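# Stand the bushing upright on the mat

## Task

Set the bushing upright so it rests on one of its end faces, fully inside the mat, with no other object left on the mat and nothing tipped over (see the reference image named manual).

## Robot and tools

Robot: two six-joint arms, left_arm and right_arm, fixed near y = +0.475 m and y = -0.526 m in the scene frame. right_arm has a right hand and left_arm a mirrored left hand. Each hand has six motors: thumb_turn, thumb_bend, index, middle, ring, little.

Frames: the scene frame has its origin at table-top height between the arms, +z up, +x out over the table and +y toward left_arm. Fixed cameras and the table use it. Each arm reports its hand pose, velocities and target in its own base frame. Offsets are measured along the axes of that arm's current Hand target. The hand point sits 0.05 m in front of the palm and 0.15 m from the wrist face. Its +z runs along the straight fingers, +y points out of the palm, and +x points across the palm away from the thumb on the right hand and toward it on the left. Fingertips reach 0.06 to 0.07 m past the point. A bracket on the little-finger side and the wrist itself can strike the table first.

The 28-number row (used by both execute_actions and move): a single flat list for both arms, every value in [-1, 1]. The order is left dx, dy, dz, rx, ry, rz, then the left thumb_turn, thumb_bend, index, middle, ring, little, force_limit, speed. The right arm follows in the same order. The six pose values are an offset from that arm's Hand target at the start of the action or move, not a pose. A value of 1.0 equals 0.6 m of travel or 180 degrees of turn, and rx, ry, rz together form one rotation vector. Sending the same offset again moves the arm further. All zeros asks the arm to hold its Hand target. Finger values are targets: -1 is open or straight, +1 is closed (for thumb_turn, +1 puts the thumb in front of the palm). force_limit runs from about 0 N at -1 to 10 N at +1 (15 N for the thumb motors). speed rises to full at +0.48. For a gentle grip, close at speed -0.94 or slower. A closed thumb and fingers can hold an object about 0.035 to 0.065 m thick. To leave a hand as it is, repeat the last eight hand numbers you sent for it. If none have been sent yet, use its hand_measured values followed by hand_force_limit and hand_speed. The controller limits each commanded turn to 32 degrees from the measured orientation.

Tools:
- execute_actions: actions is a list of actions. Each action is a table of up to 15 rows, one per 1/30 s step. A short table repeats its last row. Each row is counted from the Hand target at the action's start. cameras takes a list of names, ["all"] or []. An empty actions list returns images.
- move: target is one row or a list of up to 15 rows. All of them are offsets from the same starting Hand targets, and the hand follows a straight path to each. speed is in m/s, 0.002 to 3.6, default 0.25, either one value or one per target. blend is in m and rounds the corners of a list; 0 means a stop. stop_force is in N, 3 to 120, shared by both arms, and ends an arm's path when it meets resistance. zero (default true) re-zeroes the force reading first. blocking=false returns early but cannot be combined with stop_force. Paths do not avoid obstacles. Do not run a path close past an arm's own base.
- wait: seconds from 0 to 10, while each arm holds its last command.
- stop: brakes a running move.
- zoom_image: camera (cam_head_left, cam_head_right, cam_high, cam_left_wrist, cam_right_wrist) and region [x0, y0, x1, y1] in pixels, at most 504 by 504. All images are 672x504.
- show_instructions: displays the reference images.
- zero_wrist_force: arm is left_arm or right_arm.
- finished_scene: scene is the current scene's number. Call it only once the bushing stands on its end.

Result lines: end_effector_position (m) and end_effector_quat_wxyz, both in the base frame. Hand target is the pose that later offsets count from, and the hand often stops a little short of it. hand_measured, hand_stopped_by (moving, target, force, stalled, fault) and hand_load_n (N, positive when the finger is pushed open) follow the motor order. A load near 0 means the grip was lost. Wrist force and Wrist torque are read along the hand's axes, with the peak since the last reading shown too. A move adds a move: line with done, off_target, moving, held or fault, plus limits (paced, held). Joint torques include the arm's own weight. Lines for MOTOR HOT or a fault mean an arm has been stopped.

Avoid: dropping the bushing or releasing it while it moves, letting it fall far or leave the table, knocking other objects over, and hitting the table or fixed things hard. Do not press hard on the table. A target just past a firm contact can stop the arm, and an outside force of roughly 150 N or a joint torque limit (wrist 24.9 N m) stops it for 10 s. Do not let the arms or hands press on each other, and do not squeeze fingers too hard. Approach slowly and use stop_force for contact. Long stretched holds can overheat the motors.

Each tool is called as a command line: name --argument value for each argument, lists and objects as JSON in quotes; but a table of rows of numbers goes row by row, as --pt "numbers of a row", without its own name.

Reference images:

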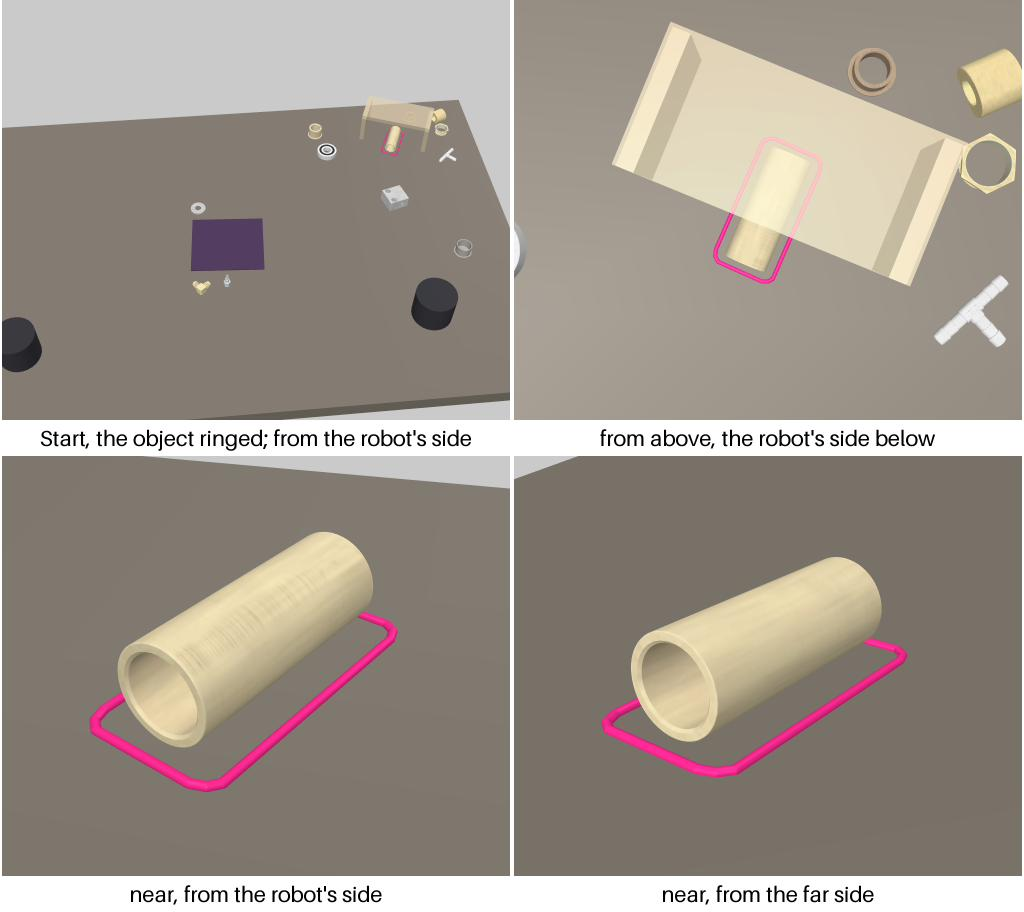

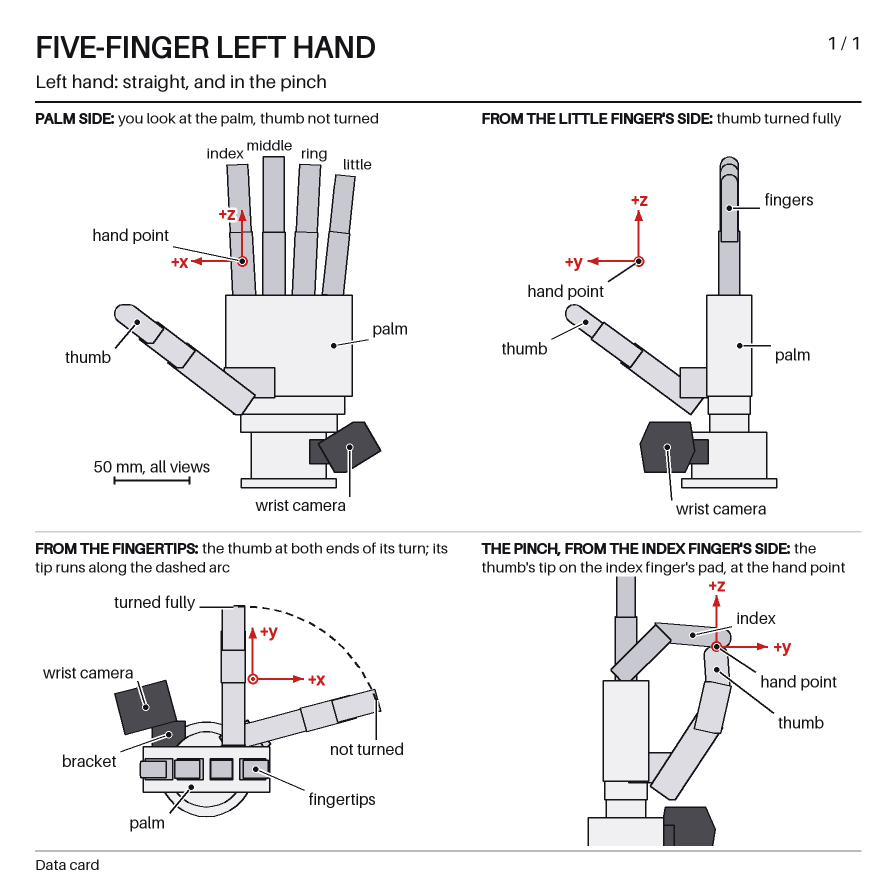

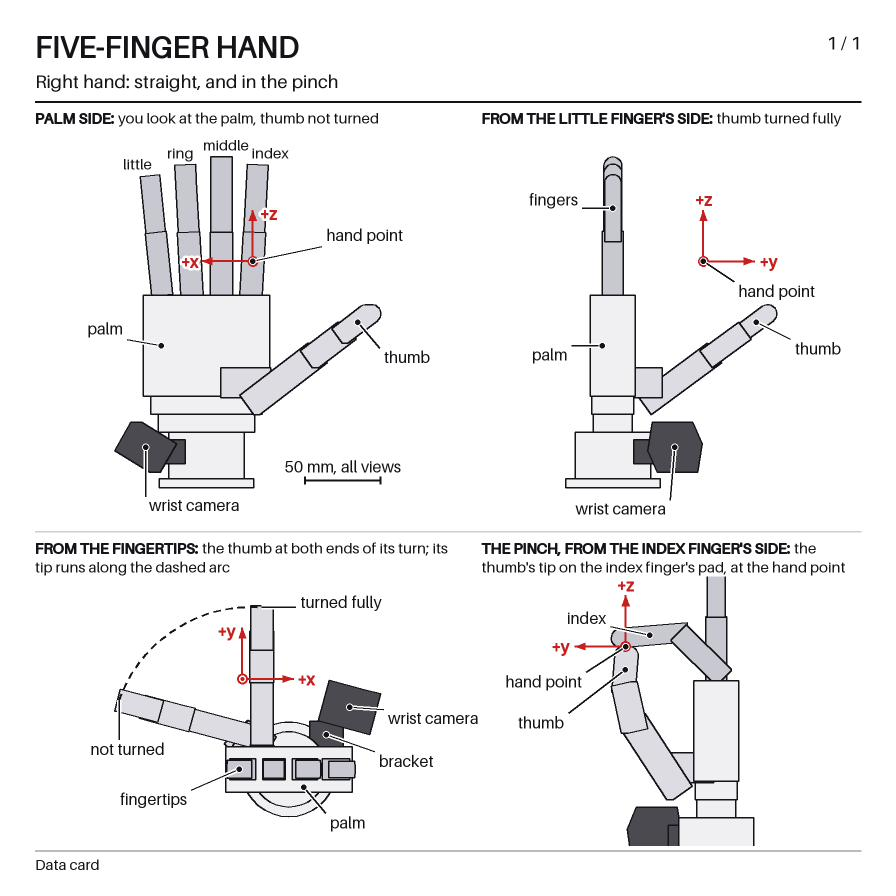

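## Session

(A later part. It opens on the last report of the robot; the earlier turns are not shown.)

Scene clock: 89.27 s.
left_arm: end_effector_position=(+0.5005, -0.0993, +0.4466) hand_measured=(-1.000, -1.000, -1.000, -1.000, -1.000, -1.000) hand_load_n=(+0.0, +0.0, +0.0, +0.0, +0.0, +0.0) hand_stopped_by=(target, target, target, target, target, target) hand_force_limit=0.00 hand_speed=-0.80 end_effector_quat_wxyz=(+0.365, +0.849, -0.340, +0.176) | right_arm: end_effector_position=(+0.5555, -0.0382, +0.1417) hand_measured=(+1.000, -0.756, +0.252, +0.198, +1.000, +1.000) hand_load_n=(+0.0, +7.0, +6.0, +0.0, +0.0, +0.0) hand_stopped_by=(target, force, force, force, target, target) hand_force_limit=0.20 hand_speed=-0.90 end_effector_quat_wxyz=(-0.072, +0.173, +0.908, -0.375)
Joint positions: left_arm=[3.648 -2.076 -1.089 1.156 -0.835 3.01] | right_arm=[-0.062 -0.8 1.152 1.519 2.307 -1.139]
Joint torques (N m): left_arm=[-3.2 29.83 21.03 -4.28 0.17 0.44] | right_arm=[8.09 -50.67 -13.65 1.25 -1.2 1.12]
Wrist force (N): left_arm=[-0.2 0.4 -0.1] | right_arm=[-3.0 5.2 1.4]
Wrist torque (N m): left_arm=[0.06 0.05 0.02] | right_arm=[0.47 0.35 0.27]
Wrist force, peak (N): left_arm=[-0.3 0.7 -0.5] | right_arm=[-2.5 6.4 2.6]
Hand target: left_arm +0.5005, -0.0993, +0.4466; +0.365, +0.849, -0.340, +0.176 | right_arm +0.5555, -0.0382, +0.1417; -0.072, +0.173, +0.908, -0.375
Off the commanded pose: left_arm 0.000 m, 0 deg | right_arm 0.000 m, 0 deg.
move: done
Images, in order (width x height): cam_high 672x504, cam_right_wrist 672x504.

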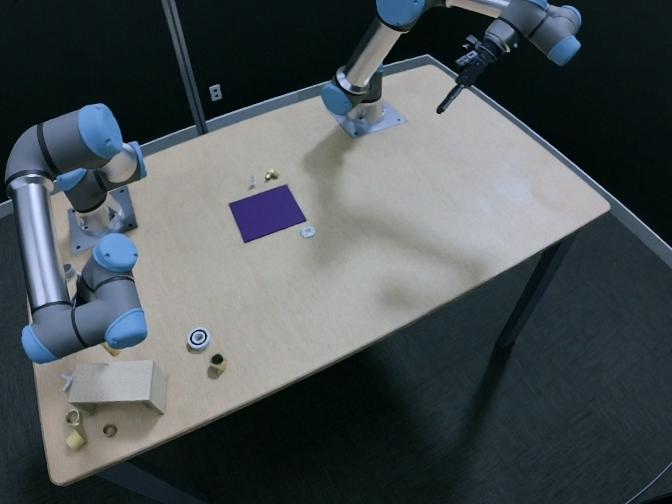

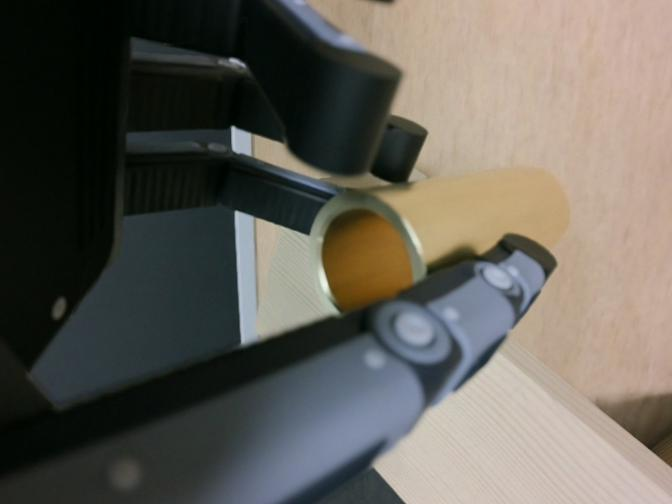

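move --target '[0,0,0,0,0,0,-1,-1,-1,-1,-1,-1,0,-0.8,0.654,0.2197,-0.4742,0,-0.216,-0.216,1,-0.1,0.4,0.4,1,1,0.2,-0.9]' --speed 0.25 --cameras '["all"]'

Scene clock: 96.90 s.
left_arm: end_effector_position=(+0.5005, -0.0993, +0.4466) hand_measured=(-1.000, -1.000, -1.000, -1.000, -1.000, -1.000) hand_load_n=(+0.0, +0.0, +0.0, +0.0, +0.0, +0.0) hand_stopped_by=(target, target, target, target, target, target) hand_force_limit=0.00 hand_speed=-0.80 end_effector_quat_wxyz=(+0.365, +0.849, -0.340, +0.176) | right_arm: end_effector_position=(+0.2993, +0.3799, +0.2500) hand_measured=(+1.000, -0.756, +0.252, +0.198, +1.000, +1.000) hand_load_n=(+0.0, +7.0, +5.5, +0.0, +0.0, +0.0) hand_stopped_by=(target, force, force, force, target, target) hand_force_limit=0.20 hand_speed=-0.90 end_effector_quat_wxyz=(+0.110, -0.265, +0.885, -0.366)
Joint positions: left_arm=[3.648 -2.076 -1.089 1.156 -0.835 3.01] | right_arm=[0.911 -1.05 1.288 1.645 2.303 -1.12]
Joint torques (N m): left_arm=[-5.15 30.98 20.03 -3.92 0.18 0.24] | right_arm=[8.68 -46.98 -22.44 0.38 2.45 -0.04]
Wrist force (N): left_arm=[0.0 0.3 -0.5] | right_arm=[-2.8 5.1 1.6]
Wrist torque (N m): left_arm=[0.07 0.02 0.05] | right_arm=[0.43 0.34 0.22]
Wrist force, peak (N): left_arm=[-0.1 0.9 -0.4] | right_arm=[-2.7 6.9 -0.3]
Hand target: left_arm +0.5005, -0.0993, +0.4466; +0.365, +0.849, -0.340, +0.176 | right_arm +0.2992, +0.3800, +0.2500; +0.110, -0.265, +0.885, -0.366
Off the commanded pose: left_arm 0.000 m, 0 deg | right_arm 0.000 m, 0 deg.
move: done

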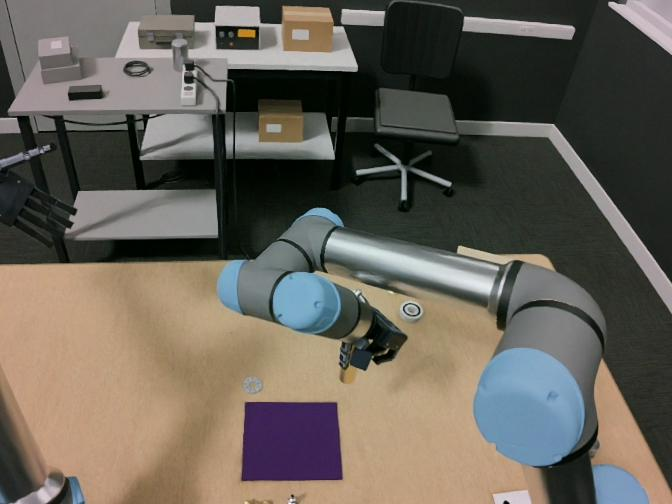

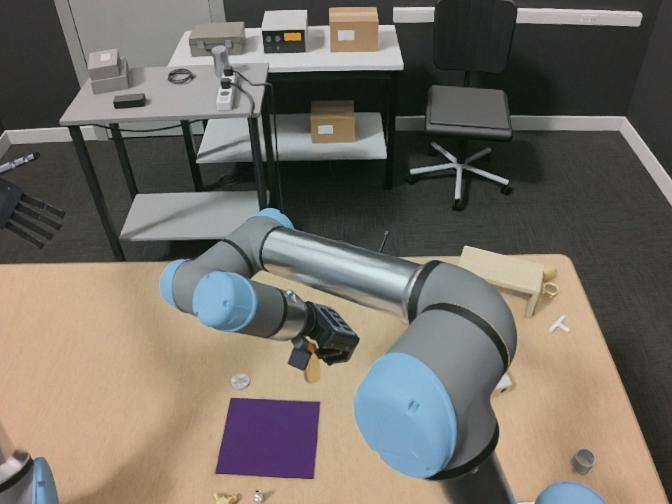

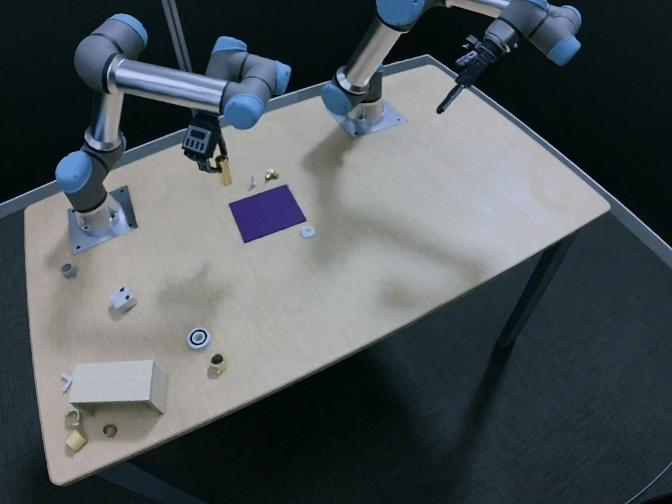

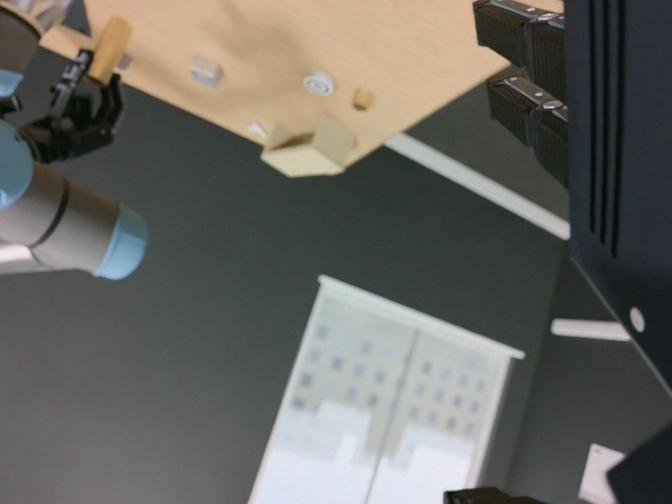

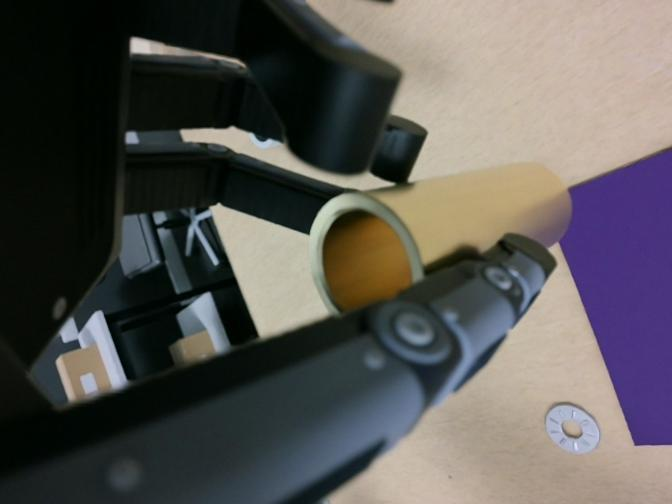

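zoom_image --camera "cam_right_wrist" --region '[290, 130, 610, 370]'

zoom_image --camera "cam_high" --region '[170, 110, 320, 250]'

Scaled by 1.575 from the camera's 672x504 image, which has a finer 960x720 frame.

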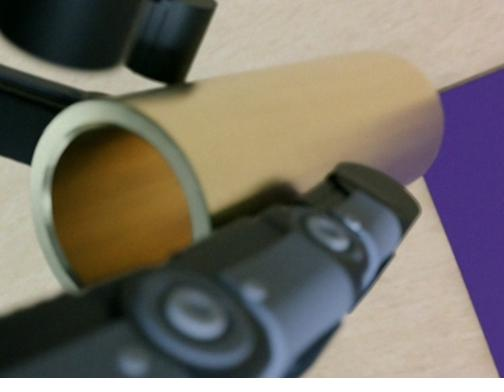

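Scaled by 3.360 from the camera's 672x504 image, which has a finer 960x720 frame.

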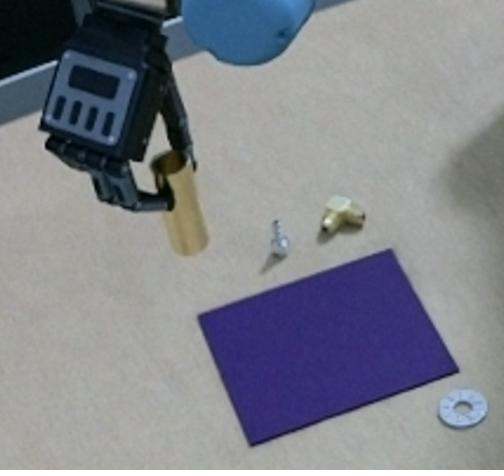

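move --target '[0,0,0,0,0,0,-1,-1,-1,-1,-1,-1,0,-0.8,-0.0453,0.243,0.1105,0,-0.0157,0.0157,1,-0.1,0.4,0.4,1,1,0.2,-0.9]' --speed 0.15 --cameras '["cam_head_left","cam_head_right","cam_high","cam_right_wrist"]'

zoom_image --camera "cam_high" --region '[190, 120, 340, 260]'

zoom_image --camera "cam_head_right" --region '[200, 330, 360, 490]'

Scene clock: 111.20 s.
left_arm: end_effector_position=(+0.5005, -0.0993, +0.4466) hand_measured=(-1.000, -1.000, -1.000, -1.000, -1.000, -1.000) hand_load_n=(+0.0, +0.0, +0.0, +0.0, +0.0, +0.0) hand_stopped_by=(target, target, target, target, target, target) hand_force_limit=0.00 hand_speed=-0.80 end_effector_quat_wxyz=(+0.365, +0.849, -0.340, +0.176) | right_arm: end_effector_position=(+0.2911, +0.4421, +0.1002) hand_measured=(+1.000, -0.756, +0.252, +0.198, +1.000, +1.000) hand_load_n=(-0.5, +6.5, +6.0, +0.0, +0.0, +0.0) hand_stopped_by=(target, force, force, force, target, target) hand_force_limit=0.20 hand_speed=-0.90 end_effector_quat_wxyz=(+0.141, -0.252, +0.888, -0.357)
Joint positions: left_arm=[3.648 -2.076 -1.089 1.156 -0.835 3.01] | right_arm=[1.004 -0.815 1.312 1.405 2.299 -0.992]
Joint torques (N m): left_arm=[-5.99 30.55 17.7 -3.93 0.27 0.07] | right_arm=[-6.99 -44.12 -8.11 3.62 0.85 -1.24]
Wrist force (N): left_arm=[-0.1 0.6 -0.2] | right_arm=[-2.3 5.3 1.8]
Wrist torque (N m): left_arm=[0.10 0.03 0.03] | right_arm=[0.45 0.28 0.29]
Wrist force, peak (N): left_arm=[0.1 1.1 -0.6] | right_arm=[-2.6 7.3 2.0]
Hand target: left_arm +0.5005, -0.0993, +0.4466; +0.365, +0.849, -0.340, +0.176 | right_arm +0.2911, +0.4421, +0.1001; +0.141, -0.252, +0.888, -0.357
Off the commanded pose: left_arm 0.000 m, 0 deg | right_arm 0.000 m, 0 deg.
move: done
Images, in order (width x height): cam_head_left 672x504, cam_head_right 672x504, cam_high 672x504, cam_right_wrist 672x504.

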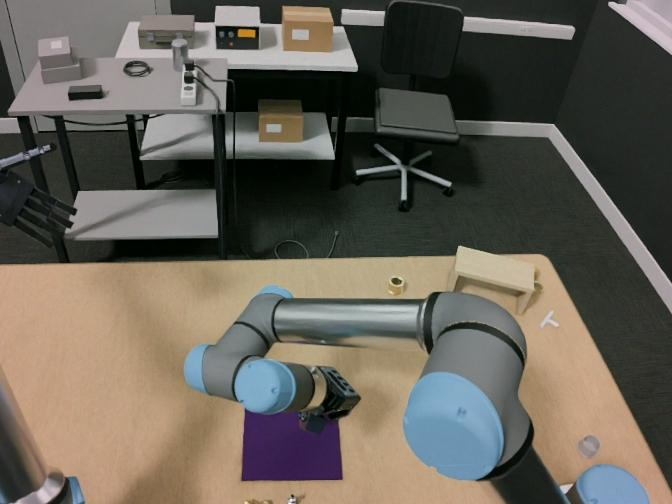

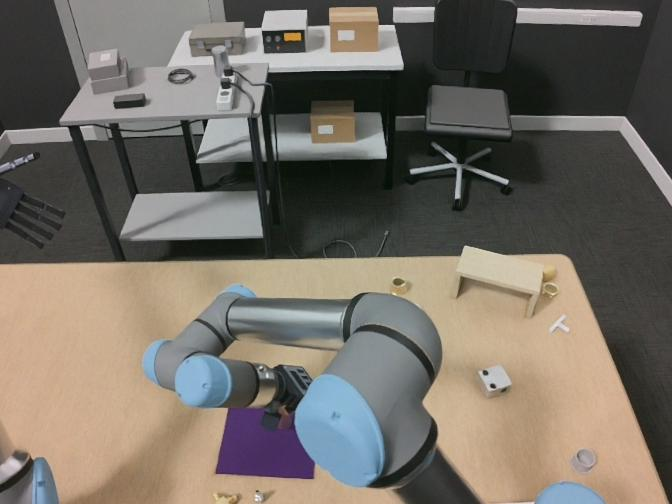

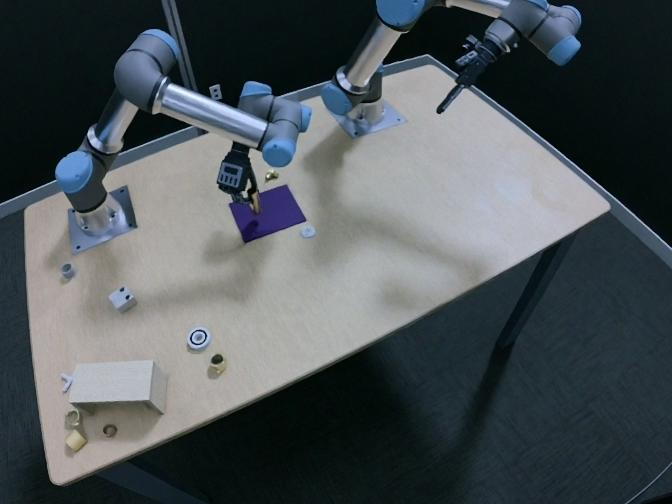

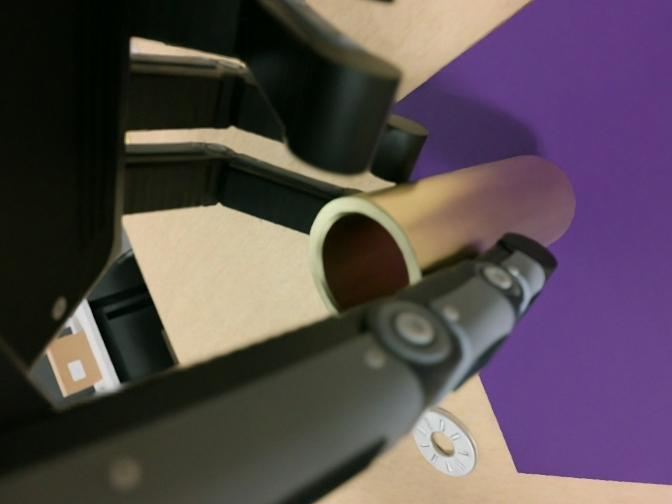

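Scaled by 3.360 from the camera's 672x504 image, which has a finer 960x720 frame.

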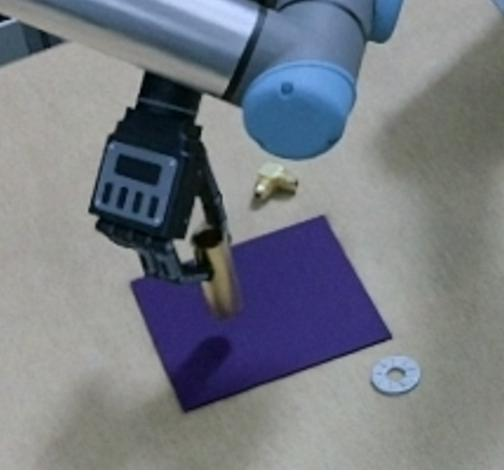

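Scaled by 3.150 from the camera's 672x504 image, which has a finer 960x720 frame.

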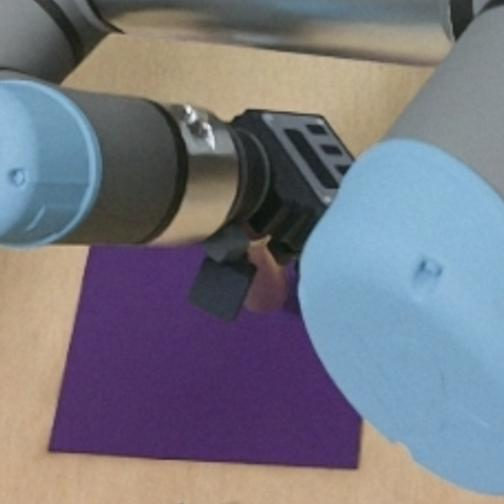

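move --pt "0 0 0 0 0 0 -1 -1 -1 -1 -1 -1 0 -0.8 0.0038 0.0376 0.0375 0 0 0 1 -0.1 0.4 0.4 1 1 0.2 -0.9" --pt "0 0 0 0 0 0 -1 -1 -1 -1 -1 -1 0 -0.8 0.0068 0.068 0.068 0 0 0 1 -0.1 0.4 0.4 1 1 0.2 -0.9" --speed '[0.03,0.006]' --stop_force 3 --cameras '["cam_high","cam_right_wrist"]'

zoom_image --camera "cam_high" --region '[190, 120, 340, 260]'

Scene clock: 115.90 s.
left_arm: end_effector_position=(+0.5005, -0.0993, +0.4466) hand_measured=(-1.000, -1.000, -1.000, -1.000, -1.000, -1.000) hand_load_n=(+0.0, +0.0, +0.0, +0.0, +0.0, +0.0) hand_stopped_by=(target, target, target, target, target, target) hand_force_limit=0.00 hand_speed=-0.80 end_effector_quat_wxyz=(+0.365, +0.849, -0.340, +0.176) | right_arm: end_effector_position=(+0.2911, +0.4421, +0.0706) hand_measured=(+1.000, -0.756, +0.254, +0.198, +1.000, +1.000) hand_load_n=(+0.0, +7.0, +5.5, +0.0, +0.0, +0.0) hand_stopped_by=(target, force, force, force, target, target) hand_force_limit=0.20 hand_speed=-0.90 end_effector_quat_wxyz=(+0.141, -0.252, +0.888, -0.357)
Joint positions: left_arm=[3.648 -2.076 -1.089 1.156 -0.835 3.01] | right_arm=[1.004 -0.779 1.332 1.35 2.299 -0.992]
Joint torques (N m): left_arm=[-6.09 30.63 18.09 -3.87 0.39 -0.01] | right_arm=[2.31 -47.58 -22.65 0.46 1.19 0.82]
Wrist force (N): left_arm=[-0.1 0.7 -0.5] | right_arm=[-2.3 5.2 1.7]
Wrist torque (N m): left_arm=[0.15 0.02 0.03] | right_arm=[0.44 0.27 0.30]
Wrist force, peak (N): left_arm=[0.0 0.6 -0.7] | right_arm=[-2.9 5.3 1.7]
Hand target: left_arm +0.5005, -0.0993, +0.4466; +0.365, +0.849, -0.340, +0.176 | right_arm +0.2911, +0.4421, +0.0706; +0.141, -0.252, +0.888, -0.357 (not the last commanded pose)
Off the commanded pose: left_arm 0.000 m, 0 deg | right_arm 0.028 m, 0 deg.
move: contact (right_arm); path passed 0 of 2 targets
Images, in order (width x height): cam_high 672x504, cam_right_wrist 672x504.

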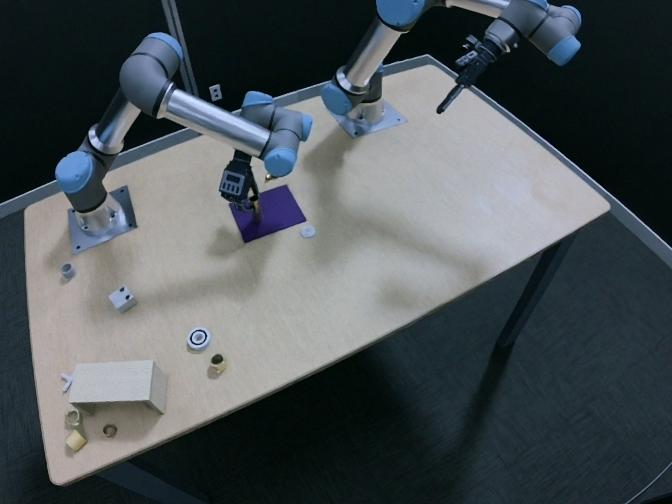

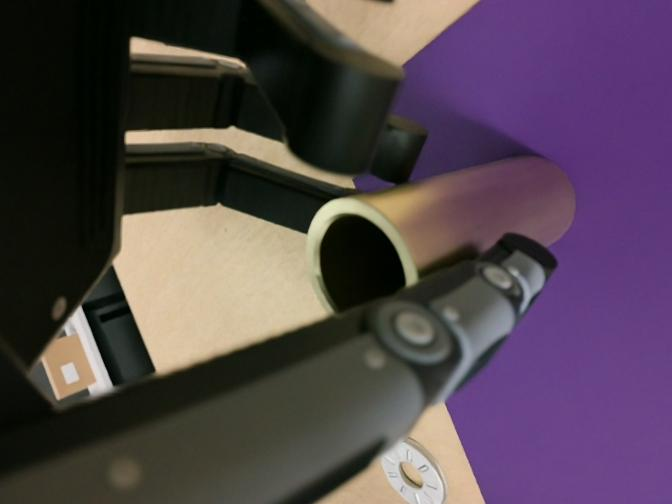

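Scaled by 3.360 from the camera's 672x504 image, which has a finer 960x720 frame.

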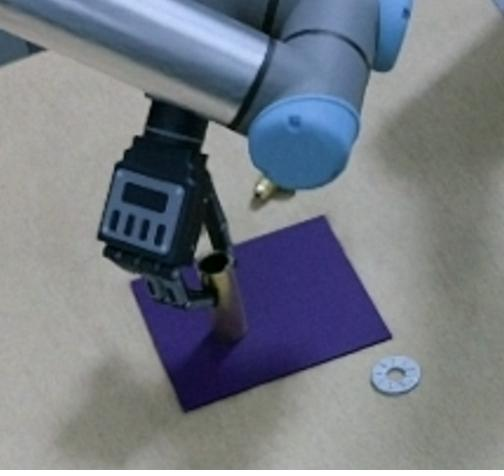

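move --target '[0,0,0,0,0,0,-1,-1,-1,-1,-1,-1,0,-0.8,0.003,0.03,0.03,0,0,0,1,-0.1,0.4,0.4,1,1,0.2,-0.9]' --speed 0.008 --stop_force 3 --cameras '["cam_high","cam_right_wrist"]'

zoom_image --camera "cam_high" --region '[190, 120, 340, 260]'

Scene clock: 118.10 s.
left_arm: end_effector_position=(+0.5005, -0.0993, +0.4466) hand_measured=(-1.000, -1.000, -1.000, -1.000, -1.000, -1.000) hand_load_n=(+0.0, +0.0, +0.0, +0.0, +0.0, +0.0) hand_stopped_by=(target, target, target, target, target, target) hand_force_limit=0.00 hand_speed=-0.80 end_effector_quat_wxyz=(+0.365, +0.849, -0.340, +0.176) | right_arm: end_effector_position=(+0.2911, +0.4422, +0.0698) hand_measured=(+1.000, -0.756, +0.254, +0.198, +1.000, +1.000) hand_load_n=(-0.5, +7.0, +4.5, +0.0, +0.0, +0.5) hand_stopped_by=(target, force, force, force, target, target) hand_force_limit=0.20 hand_speed=-0.90 end_effector_quat_wxyz=(+0.141, -0.252, +0.889, -0.357)
Joint positions: left_arm=[3.648 -2.076 -1.089 1.156 -0.835 3.01] | right_arm=[1.004 -0.778 1.332 1.348 2.299 -0.992]
Joint torques (N m): left_arm=[-6.29 30.7 16.58 -3.89 0.17 0.01] | right_arm=[-5.21 -56.1 -21.73 4.71 1.17 -0.2]
Wrist force (N): left_arm=[-0.1 0.4 -0.1] | right_arm=[-2.8 2.9 -0.5]
Wrist torque (N m): left_arm=[0.07 0.03 0.04] | right_arm=[0.33 0.33 0.26]
Wrist force, peak (N): left_arm=[-0.2 0.9 -0.3] | right_arm=[-2.5 5.6 1.8]
Hand target: left_arm +0.5005, -0.0993, +0.4466; +0.365, +0.849, -0.340, +0.176 | right_arm +0.2911, +0.4422, +0.0698; +0.141, -0.252, +0.889, -0.357 (not the last commanded pose)
Off the commanded pose: left_arm 0.000 m, 0 deg | right_arm 0.025 m, 0 deg.
move: contact (right_arm)
Images, in order (width x height): cam_high 672x504, cam_right_wrist 672x504.

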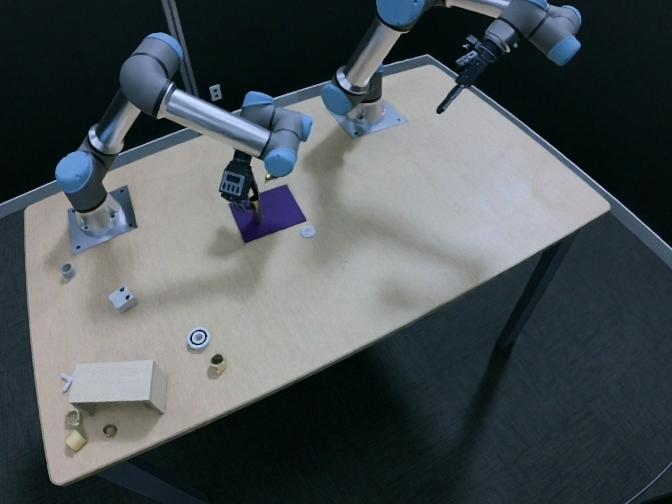

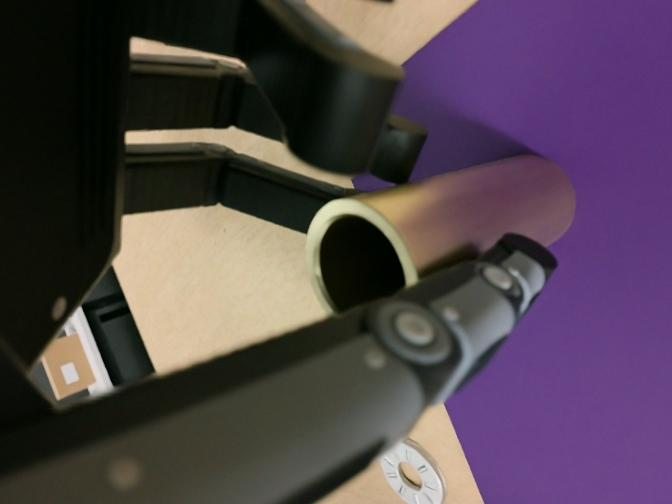

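Scaled by 3.360 from the camera's 672x504 image, which has a finer 960x720 frame.

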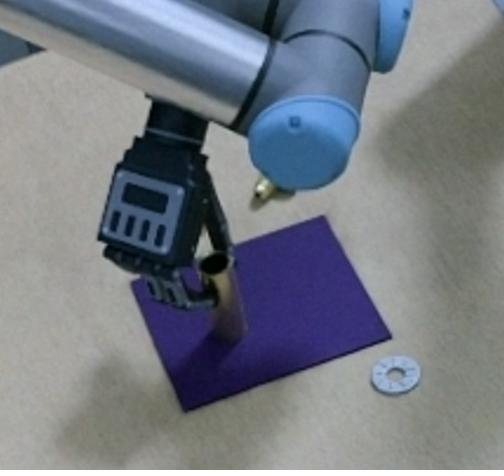

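move --pt "0 0 0 0 0 0 -1 -1 -1 -1 -1 -1 0 -0.8 0 0 0 0 0 0 1 -0.9 0.05 0.05 1 1 0.2 -0.93" --pt "0 0 0 0 0 0 -1 -1 -1 -1 -1 -1 0 -0.8 0 0 0 0 0 0 1 -1 -0.6 -0.6 1 1 0.2 -0.7" --cameras '["cam_high","cam_right_wrist"]'

zoom_image --camera "cam_high" --region '[190, 120, 340, 260]'

Scene clock: 124.03 s.
left_arm: end_effector_position=(+0.5005, -0.0993, +0.4466) hand_measured=(-1.000, -1.000, -1.000, -1.000, -1.000, -1.000) hand_load_n=(+0.0, -0.5, +0.0, +0.0, +0.0, +0.0) hand_stopped_by=(target, target, target, target, target, target) hand_force_limit=0.00 hand_speed=-0.80 end_effector_quat_wxyz=(+0.365, +0.849, -0.340, +0.176) | right_arm: end_effector_position=(+0.2911, +0.4422, +0.0698) hand_measured=(+1.000, -1.000, -0.600, -0.600, +1.000, +1.000) hand_load_n=(+0.0, +0.0, +0.0, +0.0, +0.0, +0.0) hand_stopped_by=(target, target, target, target, target, target) hand_force_limit=0.20 hand_speed=-0.70 end_effector_quat_wxyz=(+0.141, -0.252, +0.889, -0.357)
Joint positions: left_arm=[3.648 -2.076 -1.089 1.156 -0.835 3.01] | right_arm=[1.004 -0.778 1.332 1.348 2.299 -0.992]
Joint torques (N m): left_arm=[-5.87 29.86 15.94 -3.86 0.36 0] | right_arm=[-3.83 -50.13 -20.75 2.79 1.2 0.01]
Wrist force (N): left_arm=[0.2 0.1 -0.4] | right_arm=[-2.9 3.6 0.6]
Wrist torque (N m): left_arm=[0.04 -0.02 0.06] | right_arm=[0.34 0.36 0.25]
Wrist force, peak (N): left_arm=[-0.2 0.8 -0.5] | right_arm=[-3.0 3.6 0.3]
Hand target: left_arm +0.5005, -0.0993, +0.4466; +0.365, +0.849, -0.340, +0.176 | right_arm +0.2911, +0.4422, +0.0698; +0.141, -0.252, +0.889, -0.357
Off the commanded pose: left_arm 0.000 m, 0 deg | right_arm 0.000 m, 0 deg.
move: done
Images, in order (width x height): cam_high 672x504, cam_right_wrist 672x504.

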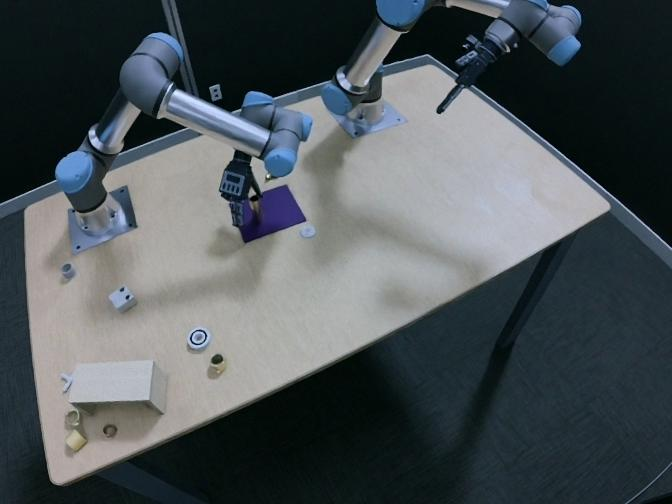

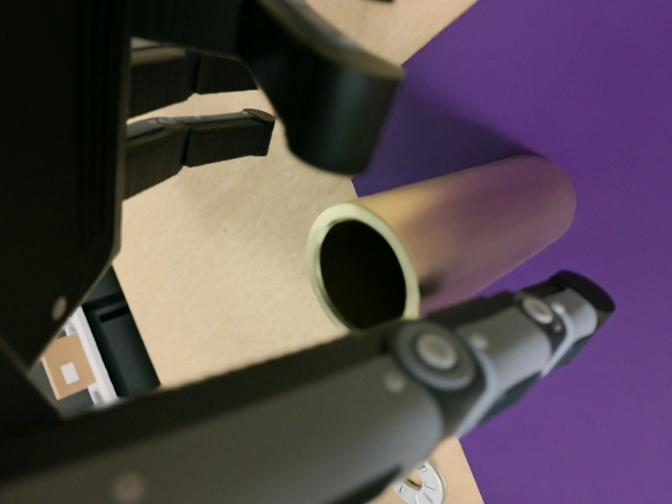

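Scaled by 3.360 from the camera's 672x504 image, which has a finer 960x720 frame.

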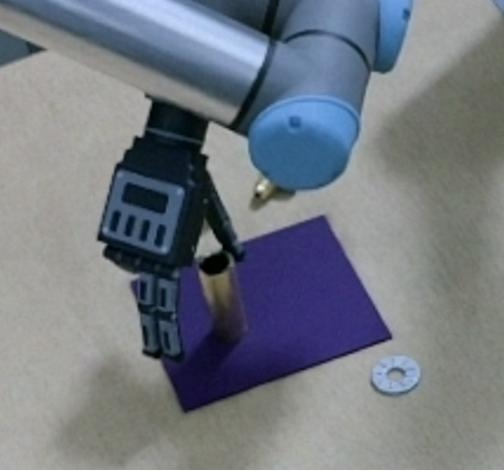

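move --target '[0,0,0,0,0,0,-1,-1,-1,-1,-1,-1,0,-0.8,-0.0176,-0.176,-0.176,0,0,0,1,-1,-0.6,-0.6,1,1,0.2,-0.7]' --speed 0.1 --cameras '["cam_high","cam_right_wrist"]'

Scene clock: 127.53 s.
left_arm: end_effector_position=(+0.5005, -0.0993, +0.4466) hand_measured=(-1.000, -1.000, -1.000, -1.000, -1.000, -1.000) hand_load_n=(+0.0, +0.0, +0.0, +0.0, +0.0, +0.0) hand_stopped_by=(target, target, target, target, target, target) hand_force_limit=0.00 hand_speed=-0.80 end_effector_quat_wxyz=(+0.365, +0.849, -0.340, +0.176) | right_arm: end_effector_position=(+0.2911, +0.4420, +0.2195) hand_measured=(+1.000, -1.000, -0.600, -0.600, +1.000, +1.000) hand_load_n=(+0.0, +0.0, +0.0, +0.0, +0.5, +0.0) hand_stopped_by=(target, target, target, target, target, target) hand_force_limit=0.20 hand_speed=-0.70 end_effector_quat_wxyz=(+0.141, -0.252, +0.889, -0.357)
Joint positions: left_arm=[3.648 -2.076 -1.089 1.156 -0.835 3.01] | right_arm=[1.004 -0.924 1.175 1.651 2.299 -0.992]
Joint torques (N m): left_arm=[-6.7 31.39 14.67 -3.89 0.5 -0.15] | right_arm=[-5.76 -41.39 -14.31 1.12 2.29 0.99]
Wrist force (N): left_arm=[0.1 0.3 -0.3] | right_arm=[-2.3 3.5 0.4]
Wrist torque (N m): left_arm=[0.07 -0.01 0.05] | right_arm=[0.34 0.27 0.29]
Wrist force, peak (N): left_arm=[-0.4 0.6 -0.7] | right_arm=[-2.9 4.2 0.7]
Hand target: left_arm +0.5005, -0.0993, +0.4466; +0.365, +0.849, -0.340, +0.176 | right_arm +0.2911, +0.4420, +0.2195; +0.141, -0.252, +0.889, -0.357
Off the commanded pose: left_arm 0.000 m, 0 deg | right_arm 0.000 m, 0 deg.
move: done
Images, in order (width x height): cam_high 672x504, cam_right_wrist 672x504.

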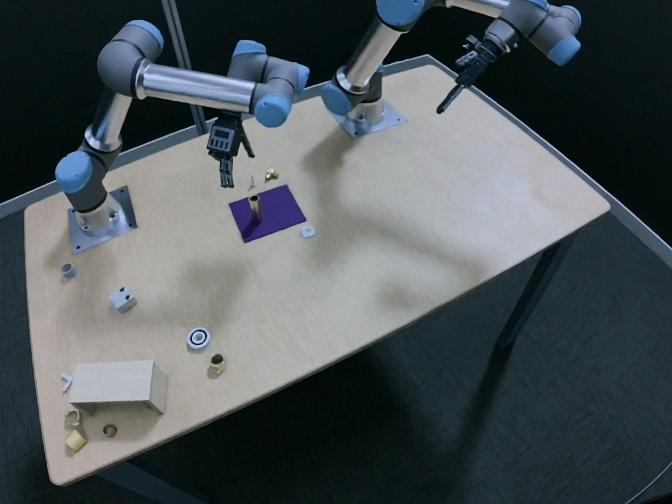

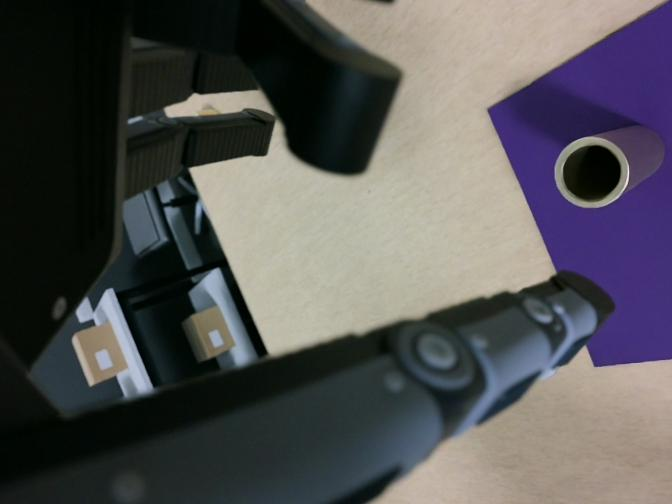

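finished_scene --scene 2

The scene is finished: the task was done.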